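# Move wooden block from bench onto cart floor

## Task

Pick the wooden block up from the bench and lay it flat on the cart's floor at the handle end, next to the profiles, with the drop flap still open and everything already in place left undisturbed; then release it, pull back so both hands are empty and away from the cart, and finish upright, untilted and in contact with nothing.

## Robot and tools

Robot: a Rainbow Robotics RB-Y1. It has a two-wheel differential base with two rear casters, a folding torso (a leg with ankle, knee and hip, then chest pitch and yaw), a head with one camera, and two 7-joint arms, each ending in a parallel gripper with a wrist camera whose case juts sideways and can strike things. The base is 0.58 m wide, extends 0.10 m ahead of the drive axle and 0.57 m behind it, and sweeps a 0.58 m radius circle when spinning in place. The base cannot move sideways.

Frames: everything is in metres. The base frame sits on the floor at the midpoint of the drive axle, with x forward, y to the left and z up. The chest, left_hand and right_hand lines are printed in this frame. A hand point is the spot between its finger pads; the fingers extend along the hand's -z axis and close along its x axis. Printed hand positions can be off, more so at long reach or under load. base_odometry is measured against where the base started the scene, counts wheel rotation only (slip looks like motion), and gives heading in rad, positive to the left.

move: one action per call, plus the optional "cameras" (list of head_camera, left_wrist_camera, right_wrist_camera or all; [] gives no images) and "blocking" (true or omitted: return once everything is at rest; false: return within about 0.5 s while motion continues). An action is "base" and/or "joints", optionally with min_time_s or contact_limits; or "target", optionally with min_time_s; or contact_limits alone. With no action, move only reports the state.
- base: one velocity command, not a destination: {"x_m_s", "turn_rad_s", "for_s"}. x_m_s is forward speed in m/s (0.005 to 0.4 in magnitude, or 0; negative reverses); turn_rad_s is left-positive turning rate in rad/s (0.02 to 1.509 in magnitude, or 0); for_s is 0.1 to 5 s. Omitted speeds are 0. Acceleration is 0.4 m/s² (turns 0.5 rad/s²), so the base coasts up to 1 s (turns 3.1 s) after for_s. Travel is about speed times for_s. If |x_m_s| + 0.27×|turn_rad_s| exceeds 0.4, both are scaled down. The base does not stop on contact.
- joints: an object of absolute targets keyed by joint name, in rad (grippers in m of opening, 0 to 0.1). Ranges: torso_squat_rad 0 to 1.2, torso_shift_rad -0.3 to 0.6, torso_pitch_rad -0.2 to 1.4, torso_yaw_rad -1.5 to 1.5 (lift both arms sideways by 0.2 rad or more first); left_shoulder_roll_rad 0 to 3.141, right_shoulder_roll_rad -3.141 to 0; shoulder pitch ±2.356, shoulder yaw ±2.094, elbow -2.617 to 0.01, forearm roll ±3.141, wrist pitch -1.57 to 1.919, hand roll ±2.705; head_pan_rad -0.523 to 0.523, head_tilt_rad -0.35 to 1.57 (positive looks down). The torso also obeys combined limits: squat+shift ≤ 1.52; squat−shift+pitch ≤ 1.57; shift+0.5·pitch−0.4·squat ≤ 0.7; shift+0.3·pitch−0.5·squat ≤ 0.39; violating one leaves it off_target.
- target: an absolute pose for a single hand: side ("left"/"right"), x, y, z in base-frame metres (-3 to 3), and quat_wxyz in the same form the hand lines print. It is converted to joint angles once, so the hand travels on a curved path; break long moves into short steps. It cannot run while another move is still going.
- min_time_s: 0.1 to 8, the minimum duration of each arm, head and torso motion in this action.
- contact_limits: gripper current caps in mA, 200 to 672.5, keyed left_gripper_m / right_gripper_m; it persists until changed and starts at 672.5.

Gripping: command an opening at least 0.005 m narrower than the block; the gripper will then report off_target or done, both fine. Each arm is rated 3 kg.

wait(seconds 0 to 10, cameras) lets time pass and reports. stop(cameras) brakes all running motion. zoom_image(camera, region [x0,y0,x1,y1] pixels, at most 504×504) enlarges part of a camera's latest image. read_manual returns licence text only. finished_scene(scene) ends the scene for good.

Results: "move" reads done or the worst status. Hand status is reached (within 10 mm and 2°), short (with the error) or refused (with a reason). Joint words: off_target (resting away from target, maybe still pressing), time_out, contact_stop (torso only), limit_stop_at_<name> (built-in guard; own_body variants mean a near self-collision, nothing pushing), not_followed (arm collision check withheld the command, see the cause line). A time_out or contact_stop halts the whole group (torso, or one arm). Any refusal or unexpected stop cancels the remaining move, wait and finished_scene calls of that reply. on_its_own lists things the robot did unasked. motor_effort is wheel effort in percent; at rest it should stay under about 30. lidar_m gives 12 sectors of 30°, first straight ahead, going counter-clockwise, at 0.23 m height. Wrist force, torque and joint torque readings are raw and offset.

Avoid: hard arm-on-arm contact (it can end the scene), joint torque faults (10 s freeze), motor overheating (stop at 80 °C), driving into furniture (wheels can lock and switch off), catching the upper body on an edge, heavy loads far forward, dropping or flinging the block, and slamming or shoving things. Simulation time advances while you think.

Each tool is called after "Request:" by a JSON object that holds its "name" and its "arguments", one argument or row to a line.

## Session

Request:
{"name": "move", "arguments": {
  "joints": {"head_tilt_rad": 0.65, "head_pan_rad": 0.45},
  "cameras": ["head_camera"]
}}

Request:
{"name": "move", "arguments": {
  "joints": {"head_tilt_rad": 0.65, "head_pan_rad": -0.45},
  "cameras": ["head_camera"]
}}

Scene clock: 0.97 s.
Joint torques (N m): left_arm=[-1.64 -0.76 0.52 -0.61 -0.05 -0.69 -0.06] | right_arm=[-3.78 -0.54 -0.92 -1.4 -0.14 -0.55 0.1]
External joint torques (N m): left_arm=[-0.26 -0.91 0.5 -0.06 -0.05 -0.27 -0.05] | right_arm=[-0.18 0.58 -0.87 0.23 -0.2 0.05 0.09]
Motor temperatures (°C): left_arm=[31 28 31 35 34 32 37] | right_arm=[34 30 31 30 35 36 34]
Wrist force (N): left_arm=[0.1 1.5 -7.6] | right_arm=[-2.4 0.8 -4.6]
Wrist torque (N m): left_arm=[-0.34 0.16 0.07] | right_arm=[-0.05 -0.08 -0.11]
Wrist force, peak (N): left_arm=[0.1 1.6 -7.9] | right_arm=[-2.9 0.8 -5.4]
move: done
base_odometry: x=+0.000 y=+0.000 heading=+0.000
lidar_m: 0.74 1.02 1.57 4.56 1.53 1.08 1.02 1.08 1.44 3.61 1.10 0.78
base_status: not commanded
joint_positions: torso_squat_rad=+0.350 torso_shift_rad=+0.000 torso_pitch_rad=+0.000 torso_yaw_rad=+0.000 left_shoulder_pitch_rad=+0.037 left_shoulder_roll_rad=+0.004 left_shoulder_yaw_rad=-0.043 left_elbow_rad=-0.196 left_forearm_roll_rad=-0.014 left_wrist_pitch_rad=+0.002 left_hand_roll_rad=+0.027 left_gripper_m=+0.099 right_shoulder_pitch_rad=-0.040 right_shoulder_roll_rad=-0.021 right_shoulder_yaw_rad=-0.018 right_elbow_rad=-0.235 right_forearm_roll_rad=+0.049 right_wrist_pitch_rad=-0.014 right_hand_roll_rad=+0.035 right_gripper_m=+0.099 head_pan_rad=+0.450 head_tilt_rad=+0.650
joint_status: all done
wheel_motors_off: 0
motor_effort: left_wheel=-1(1) right_wheel=+1(2)
chest: x=-0.2280 y=+0.0001 z=+1.2475 quat_wxyz=(+1.000, +0.000, +0.000, +0.000) (m; base frame)
left_hand: x=-0.1598 y=+0.2200 z=+0.5653 quat_wxyz=(+0.997, +0.000, -0.079, -0.009) (m; base frame)
right_hand: x=-0.0823 y=-0.2360 z=+0.5770 quat_wxyz=(+0.989, -0.016, -0.142, +0.041) (m; base frame)
pictures: head_camera
camera_calibration:
head_camera: T_world_to_cam=[[0.434986, -0.899887, -0.0314783, 0.134278], [-0.514454, -0.21968, -0.828902, 1.14553], [0.739003, 0.376755, -0.558508, 0.905753], [0, 0, 0, 1]] pos_world=[-0.138438, 0.0312397, 1.45963]

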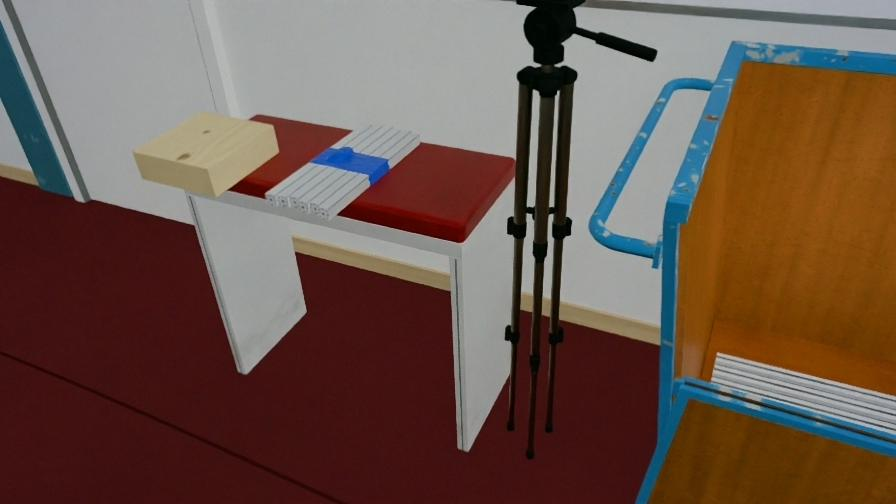

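Scene clock: 2.23 s.
Joint torques (N m): left_arm=[-1.59 -0.66 0.7 -0.46 -0.1 -0.78 0] | right_arm=[-3.61 -0.32 -0.67 -1.44 0 -0.54 0.03]
External joint torques (N m): left_arm=[-0.2 -0.81 0.69 0.09 -0.1 -0.36 0.01] | right_arm=[-0.01 0.79 -0.62 0.19 -0.07 0.06 0.02]
Motor temperatures (°C): left_arm=[31 28 31 35 34 32 37] | right_arm=[34 30 31 30 35 36 34]
Wrist force (N): left_arm=[-0.3 1.0 -7.6] | right_arm=[-2.3 0.8 -4.8]
Wrist torque (N m): left_arm=[-0.24 0.10 0.09] | right_arm=[-0.07 -0.06 -0.10]
Wrist force, peak (N): left_arm=[-0.7 1.3 -8.3] | right_arm=[-2.9 1.1 -5.5]
move: done
base_odometry: x=+0.000 y=+0.000 heading=+0.000
lidar_m: 0.74 1.03 1.57 4.57 1.50 1.07 1.02 1.07 1.44 3.61 1.10 0.79
base_status: not commanded
joint_positions: torso_squat_rad=+0.350 torso_shift_rad=+0.000 torso_pitch_rad=+0.000 torso_yaw_rad=+0.000 left_shoulder_pitch_rad=+0.037 left_shoulder_roll_rad=+0.004 left_shoulder_yaw_rad=-0.043 left_elbow_rad=-0.196 left_forearm_roll_rad=-0.014 left_wrist_pitch_rad=+0.002 left_hand_roll_rad=+0.027 left_gripper_m=+0.099 right_shoulder_pitch_rad=-0.040 right_shoulder_roll_rad=-0.021 right_shoulder_yaw_rad=-0.018 right_elbow_rad=-0.235 right_forearm_roll_rad=+0.049 right_wrist_pitch_rad=-0.014 right_hand_roll_rad=+0.035 right_gripper_m=+0.099 head_pan_rad=-0.450 head_tilt_rad=+0.650
joint_status: all done
wheel_motors_off: 0
motor_effort: left_wheel=+0(1) right_wheel=+0(2)
chest: x=-0.2280 y=+0.0001 z=+1.2475 quat_wxyz=(+1.000, +0.000, +0.000, +0.000) (m; base frame)
left_hand: x=-0.1598 y=+0.2200 z=+0.5653 quat_wxyz=(+0.997, +0.000, -0.079, -0.009) (m; base frame)
right_hand: x=-0.0823 y=-0.2360 z=+0.5770 quat_wxyz=(+0.989, -0.016, -0.142, +0.041) (m; base frame)
pictures: head_camera
camera_calibration:
head_camera: T_world_to_cam=[[-0.434496, -0.900123, -0.0314787, -0.0447775], [-0.491812, 0.266391, -0.828949, 1.15019], [0.754542, -0.344694, -0.558437, 0.908956], [0, 0, 0, 1]] pos_world=[-0.139626, -0.0333929, 1.45963]

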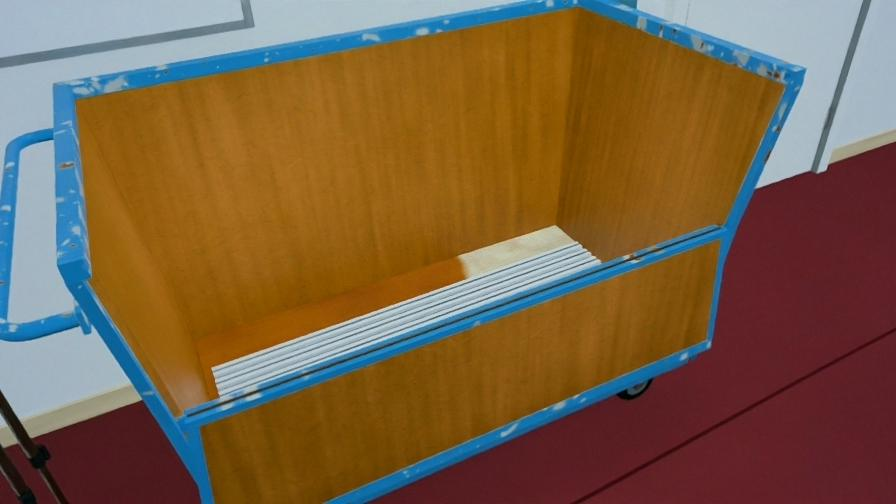

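Request:
{"name": "move", "arguments": {
  "base": {"turn_rad_s": 0.95, "for_s": 1.58},
  "cameras": []
}}

Request:
{"name": "move", "arguments": {
  "base": {"x_m_s": 0.4, "for_s": 3.12},
  "joints": {"left_shoulder_pitch_rad": -0.38, "left_shoulder_roll_rad": 2.145, "left_shoulder_yaw_rad": 0.18, "left_elbow_rad": -2.322, "left_forearm_roll_rad": 1.777, "left_wrist_pitch_rad": 0.969, "left_hand_roll_rad": 0.993, "right_shoulder_pitch_rad": -0.38, "right_shoulder_roll_rad": -2.145, "right_shoulder_yaw_rad": -0.18, "right_elbow_rad": -2.322, "right_forearm_roll_rad": -1.777, "right_wrist_pitch_rad": 0.969, "right_hand_roll_rad": -0.993, "left_gripper_m": 0.015, "right_gripper_m": 0.015, "head_pan_rad": 0, "head_tilt_rad": 0.0},
  "min_time_s": 2.5,
  "cameras": []
}}

Request:
{"name": "move", "arguments": {
  "base": {"turn_rad_s": -0.95, "for_s": 1.58},
  "joints": {"torso_squat_rad": 0.2, "torso_pitch_rad": 0.85},
  "cameras": ["head_camera"]
}}

Scene clock: 15.63 s.
Joint torques (N m): left_arm=[-1.45 -0.7 0.73 -0.51 -0.01 -0.68 0] | right_arm=[-3.23 -0.51 -0.64 -1.3 -0.02 -0.66 -0.02]
External joint torques (N m): left_arm=[-0.07 -0.86 0.72 0.04 -0.02 -0.26 0.01] | right_arm=[0.37 0.6 -0.6 0.33 -0.08 -0.07 -0.04]
Motor temperatures (°C): left_arm=[31 28 31 35 34 32 37] | right_arm=[34 30 31 30 35 36 34]
Wrist force (N): left_arm=[0.2 1.4 -7.2] | right_arm=[-2.8 1.1 -4.6]
Wrist torque (N m): left_arm=[-0.30 0.17 0.11] | right_arm=[-0.11 -0.13 -0.09]
Wrist force, peak (N): left_arm=[0.3 1.6 -8.5] | right_arm=[-2.6 1.5 -5.5]
move: done
base_odometry: x=+0.000 y=+0.000 heading=+1.227
lidar_m: 1.57 2.56 1.28 1.03 1.02 1.14 1.76 3.85 1.01 0.76 0.75 1.07
base_status: done (sent for 1.57 of 1.57 s)
joint_positions: torso_squat_rad=+0.350 torso_shift_rad=+0.000 torso_pitch_rad=+0.000 torso_yaw_rad=+0.000 left_shoulder_pitch_rad=+0.037 left_shoulder_roll_rad=+0.004 left_shoulder_yaw_rad=-0.043 left_elbow_rad=-0.196 left_forearm_roll_rad=-0.014 left_wrist_pitch_rad=+0.002 left_hand_roll_rad=+0.027 left_gripper_m=+0.099 right_shoulder_pitch_rad=-0.040 right_shoulder_roll_rad=-0.021 right_shoulder_yaw_rad=-0.018 right_elbow_rad=-0.235 right_forearm_roll_rad=+0.049 right_wrist_pitch_rad=-0.014 right_hand_roll_rad=+0.035 right_gripper_m=+0.099 head_pan_rad=-0.450 head_tilt_rad=+0.650
joint_status: not commanded
wheel_motors_off: 0
motor_effort: left_wheel=+6(33) right_wheel=+20(50)
chest: x=-0.2280 y=+0.0001 z=+1.2475 quat_wxyz=(+1.000, +0.000, +0.000, +0.000) (m; base frame)
left_hand: x=-0.1598 y=+0.2200 z=+0.5653 quat_wxyz=(+0.997, +0.000, -0.079, -0.009) (m; base frame)
right_hand: x=-0.0823 y=-0.2360 z=+0.5770 quat_wxyz=(+0.989, -0.016, -0.142, +0.041) (m; base frame)
pictures: none
No camera images: "cameras" was empty.

Scene clock: 20.13 s.
Joint torques (N m): left_arm=[-6.62 7.24 8.49 7.41 -1.07 -1.36 -0.2] | right_arm=[-8.29 -9.11 -7.83 7.38 1.03 -1.04 0.22]
External joint torques (N m): left_arm=[0.65 -1.98 1.15 0.3 -0.2 -0.4 -0.16] | right_arm=[-1.3 0.57 -0.67 0.66 -0.04 -0.14 0.19]
Motor temperatures (°C): left_arm=[31 28 31 35 34 32 37] | right_arm=[34 30 31 30 35 36 34]
Wrist force (N): left_arm=[-3.6 1.5 -5.6] | right_arm=[-4.9 1.4 -2.9]
Wrist torque (N m): left_arm=[-0.29 -0.02 0.16] | right_arm=[-0.23 -0.21 -0.11]
Wrist force, peak (N): left_arm=[-7.1 1.9 -7.7] | right_arm=[-54.2 27.3 52.7]
move: done
base_odometry: x=+0.422 y=+1.180 heading=+1.227
lidar_m: 1.78 3.69 1.85 1.49 1.47 1.64 2.54 1.14 0.77 1.09 0.47 1.15
base_status: done (sent for 3.13 of 3.13 s)
joint_positions: torso_squat_rad=+0.350 torso_shift_rad=+0.000 torso_pitch_rad=+0.000 torso_yaw_rad=+0.000 left_shoulder_pitch_rad=-0.380 left_shoulder_roll_rad=+2.145 left_shoulder_yaw_rad=+0.180 left_elbow_rad=-2.322 left_forearm_roll_rad=+1.777 left_wrist_pitch_rad=+0.969 left_hand_roll_rad=+0.993 left_gripper_m=+0.015 right_shoulder_pitch_rad=-0.380 right_shoulder_roll_rad=-2.145 right_shoulder_yaw_rad=-0.180 right_elbow_rad=-2.322 right_forearm_roll_rad=-1.777 right_wrist_pitch_rad=+0.969 right_hand_roll_rad=-0.993 right_gripper_m=+0.015 head_pan_rad=+0.000 head_tilt_rad=+0.000
joint_status: all done
wheel_motors_off: 0
motor_effort: left_wheel=+10(51) right_wheel=-9(64)
chest: x=-0.2280 y=+0.0001 z=+1.2475 quat_wxyz=(+1.000, +0.000, +0.000, +0.000) (m; base frame)
left_hand: x=+0.1302 y=+0.2492 z=+1.3492 quat_wxyz=(+0.919, -0.051, -0.391, -0.011) (m; base frame)
right_hand: x=+0.1302 y=-0.2491 z=+1.3490 quat_wxyz=(+0.919, +0.051, -0.390, +0.011) (m; base frame)
pictures: none
No camera images: "cameras" was empty.

Scene clock: 23.77 s.
Joint torques (N m): left_arm=[-8.98 7.38 8.96 1.25 0.12 -0.41 0.02] | right_arm=[-10.43 -8.96 -8.19 1.66 0.1 -0.19 0.07]
External joint torques (N m): left_arm=[0.58 -1.97 1.29 -0.03 -0.06 -0.24 0.01] | right_arm=[-1.05 0.86 -0.72 0.3 0.05 -0.07 0.07]
Motor temperatures (°C): left_arm=[31 28 32 35 34 32 37] | right_arm=[34 30 31 30 35 36 34]
Wrist force (N): left_arm=[1.8 1.8 -7.8] | right_arm=[-0.2 1.0 -5.4]
Wrist torque (N m): left_arm=[-0.29 0.25 0.05] | right_arm=[-0.11 0.04 -0.09]
Wrist force, peak (N): left_arm=[1.0 2.1 -8.5] | right_arm=[-4.3 1.3 -4.5]
move: done
base_odometry: x=+0.422 y=+1.180 heading=+0.001
lidar_m: 0.48 0.47 1.46 3.80 2.16 1.55 1.47 1.53 2.06 1.42 0.76 0.84
base_status: done (sent for 1.57 of 1.57 s)
joint_positions: torso_squat_rad=+0.200 torso_shift_rad=+0.000 torso_pitch_rad=+0.850 torso_yaw_rad=+0.000 left_shoulder_pitch_rad=-0.380 left_shoulder_roll_rad=+2.145 left_shoulder_yaw_rad=+0.180 left_elbow_rad=-2.322 left_forearm_roll_rad=+1.777 left_wrist_pitch_rad=+0.969 left_hand_roll_rad=+0.993 left_gripper_m=+0.015 right_shoulder_pitch_rad=-0.380 right_shoulder_roll_rad=-2.145 right_shoulder_yaw_rad=-0.180 right_elbow_rad=-2.322 right_forearm_roll_rad=-1.777 right_wrist_pitch_rad=+0.969 right_hand_roll_rad=-0.993 right_gripper_m=+0.015 head_pan_rad=+0.000 head_tilt_rad=+0.000
joint_status: all done
wheel_motors_off: 0
motor_effort: left_wheel=+18(55) right_wheel=-4(50)
chest: x=+0.0045 y=+0.0001 z=+1.1707 quat_wxyz=(+0.911, +0.000, +0.412, +0.000) (m; base frame)
left_hand: x=+0.3173 y=+0.2492 z=+0.9688 quat_wxyz=(+0.998, -0.051, +0.023, +0.011) (m; base frame)
right_hand: x=+0.3172 y=-0.2491 z=+0.9687 quat_wxyz=(+0.998, +0.051, +0.023, -0.011) (m; base frame)
pictures: head_camera
camera_calibration:
head_camera: T_world_to_cam=[[-0.00599111, -0.999504, -0.0309138, 0.0399896], [-0.712357, 0.0259616, -0.701337, 1.07437], [0.701791, 0.0178199, -0.71216, 0.742343], [0, 0, 0, 1]] pos_world=[0.244607, -0.00115112, 1.2834]

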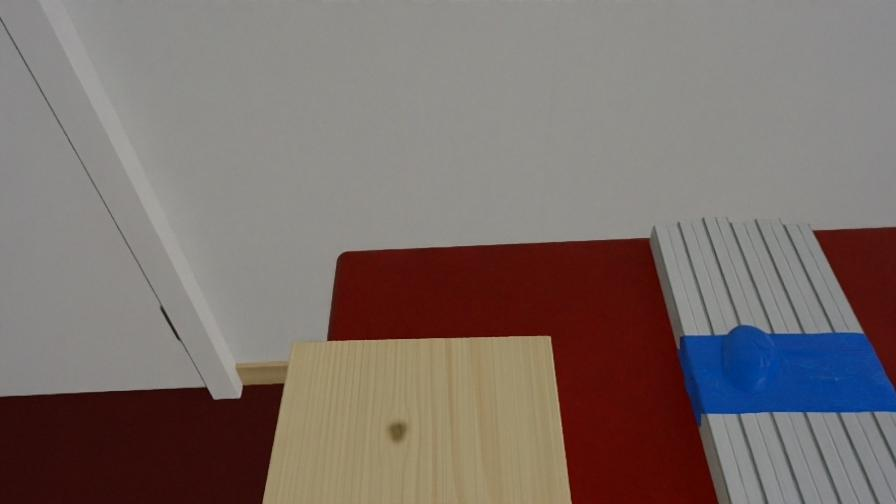

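Request:
{"name": "move", "arguments": {
  "target": {"side": "left", "x": 0.5, "y": 0.225, "z": 0.8, "quat_wxyz": [0.9975, -0.05, -0.05, 0]},
  "cameras": []
}}

Request:
{"name": "move", "arguments": {
  "target": {"side": "right", "x": 0.5, "y": -0.12, "z": 0.8, "quat_wxyz": [0.9975, 0.05, -0.05, 0]}
}}

Scene clock: 32.23 s.
Joint torques (N m): left_arm=[-19.1 -5.92 6.74 4.34 -0.09 -0.42 0.04] | right_arm=[-10.68 -9.28 -8.13 1.59 0.04 -0.13 0.25]
External joint torques (N m): left_arm=[1.19 -0.54 1.04 0.67 -0.12 -0.06 0.04] | right_arm=[-1.29 0.54 -0.66 0.23 0 -0.01 0.26]
Motor temperatures (°C): left_arm=[31 28 32 35 34 32 37] | right_arm=[34 30 31 30 35 36 34]
Wrist force (N): left_arm=[0.1 2.0 -6.7] | right_arm=[0.0 1.3 -5.2]
Wrist torque (N m): left_arm=[-0.34 0.16 0.08] | right_arm=[-0.13 0.10 -0.07]
Wrist force, peak (N): left_arm=[0.7 3.0 -8.7] | right_arm=[-0.1 1.0 -5.8]
move: done
base_odometry: x=+0.422 y=+1.180 heading=+0.001
lidar_m: 0.48 0.48 1.48 3.81 2.17 1.54 1.47 1.54 2.07 1.42 0.76 0.83
base_status: not commanded
joint_positions: torso_squat_rad=+0.200 torso_shift_rad=+0.000 torso_pitch_rad=+0.850 torso_yaw_rad=+0.000 left_shoulder_pitch_rad=+0.757 left_shoulder_roll_rad=+2.793 left_shoulder_yaw_rad=+0.780 left_elbow_rad=-1.337 left_forearm_roll_rad=+2.113 left_wrist_pitch_rad=+0.507 left_hand_roll_rad=+0.568 left_gripper_m=+0.015 right_shoulder_pitch_rad=-0.380 right_shoulder_roll_rad=-2.145 right_shoulder_yaw_rad=-0.180 right_elbow_rad=-2.322 right_forearm_roll_rad=-1.777 right_wrist_pitch_rad=+0.969 right_hand_roll_rad=-0.993 right_gripper_m=+0.015 head_pan_rad=+0.000 head_tilt_rad=+0.000
joint_status: all done
wheel_motors_off: 0
motor_effort: left_wheel=+18(21) right_wheel=-3(6)
chest: x=+0.0045 y=+0.0001 z=+1.1708 quat_wxyz=(+0.911, +0.000, +0.412, +0.000) (m; base frame)
left_hand: x=+0.4997 y=+0.2248 z=+0.8002 quat_wxyz=(+0.997, -0.050, -0.052, +0.000) (m; base frame)
left_hand_status: reached (checked arc, planned for 1.5 s): 0 mm and 0.2 deg off.
right_hand: x=+0.3171 y=-0.2491 z=+0.9688 quat_wxyz=(+0.998, +0.051, +0.023, -0.011) (m; base frame)
pictures: none
No camera images: "cameras" was empty.

Scene clock: 34.00 s.
Joint torques (N m): left_arm=[-18.92 -5.52 6.66 3.84 -0.06 -0.5 0.03] | right_arm=[-23.26 7.77 -5.18 4.81 0.02 0.04 0.05]
External joint torques (N m): left_arm=[1.37 -0.16 0.97 0.17 -0.09 -0.14 0.04] | right_arm=[-1.09 2.53 0.12 1 -0.13 0.33 0.05]
Motor temperatures (°C): left_arm=[31 28 32 35 34 32 37] | right_arm=[34 30 31 30 35 36 34]
Wrist force (N): left_arm=[0.1 2.3 -7.1] | right_arm=[-0.9 0.9 -5.3]
Wrist torque (N m): left_arm=[-0.42 0.08 0.11] | right_arm=[-0.10 -0.01 -0.09]
Wrist force, peak (N): left_arm=[0.1 2.2 -8.5] | right_arm=[-1.0 2.9 -5.7]
move: done
base_odometry: x=+0.422 y=+1.180 heading=+0.001
lidar_m: 0.48 0.47 1.46 3.81 2.17 1.55 1.48 1.54 2.07 1.41 0.77 0.84
base_status: not commanded
joint_positions: torso_squat_rad=+0.200 torso_shift_rad=+0.000 torso_pitch_rad=+0.850 torso_yaw_rad=+0.000 left_shoulder_pitch_rad=+0.757 left_shoulder_roll_rad=+2.793 left_shoulder_yaw_rad=+0.780 left_elbow_rad=-1.337 left_forearm_roll_rad=+2.113 left_wrist_pitch_rad=+0.507 left_hand_roll_rad=+0.568 left_gripper_m=+0.015 right_shoulder_pitch_rad=+0.712 right_shoulder_roll_rad=-3.045 right_shoulder_yaw_rad=-0.791 right_elbow_rad=-1.296 right_forearm_roll_rad=-2.062 right_wrist_pitch_rad=+0.527 right_hand_roll_rad=-0.846 right_gripper_m=+0.015 head_pan_rad=+0.000 head_tilt_rad=+0.000
joint_status: all done
wheel_motors_off: 0
motor_effort: left_wheel=+20(20) right_wheel=-5(6)
chest: x=+0.0045 y=+0.0001 z=+1.1708 quat_wxyz=(+0.911, +0.000, +0.412, +0.000) (m; base frame)
left_hand: x=+0.4998 y=+0.2249 z=+0.8002 quat_wxyz=(+0.997, -0.050, -0.052, +0.000) (m; base frame)
right_hand: x=+0.4995 y=-0.1197 z=+0.8000 quat_wxyz=(+0.997, +0.050, -0.051, +0.000) (m; base frame)
right_hand_status: reached (checked arc, planned for 1.4 s): 1 mm and 0.2 deg off.
pictures: head_camera, left_wrist_camera, right_wrist_camera
camera_calibration:
head_camera: T_world_to_cam=[[-0.00599111, -0.999504, -0.0309138, 0.0399896], [-0.712357, 0.0259616, -0.701337, 1.07437], [0.701791, 0.0178199, -0.71216, 0.742343], [0, 0, 0, 1]] pos_world=[0.244607, -0.00115112, 1.2834]
left_wrist_camera: T_world_to_cam=[[0.995264, 0.031973, 0.0917975, -0.57864], [-0.0233819, -0.837888, 0.545341, -0.207218], [0.0943522, -0.544905, -0.833172, 0.814674], [0, 0, 0, 1]] pos_world=[0.494189, 0.288795, 0.844886]
right_wrist_camera: T_world_to_cam=[[-0.99111, -0.0206247, -0.131434, 0.596472], [-0.0941885, 0.806492, 0.583695, -0.296215], [0.0939622, 0.590885, -0.801265, 0.737007], [0, 0, 0, 1]] pos_world=[0.494019, -0.18429, 0.841834]

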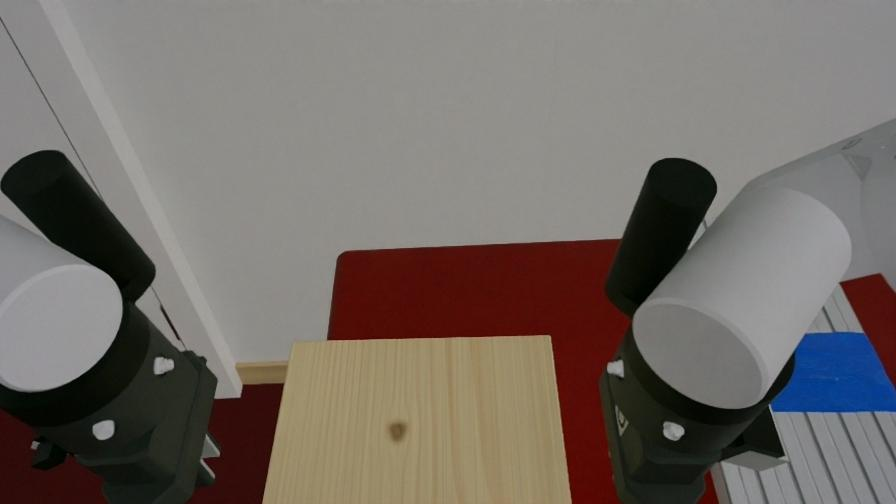

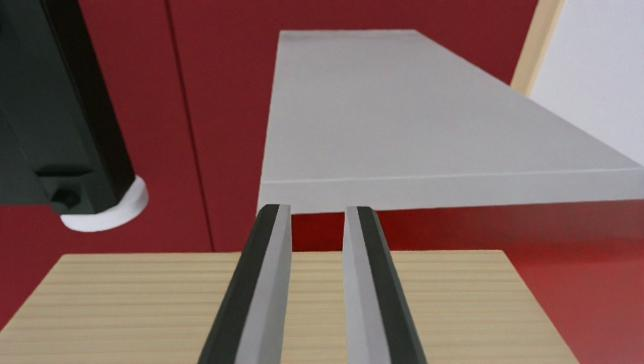

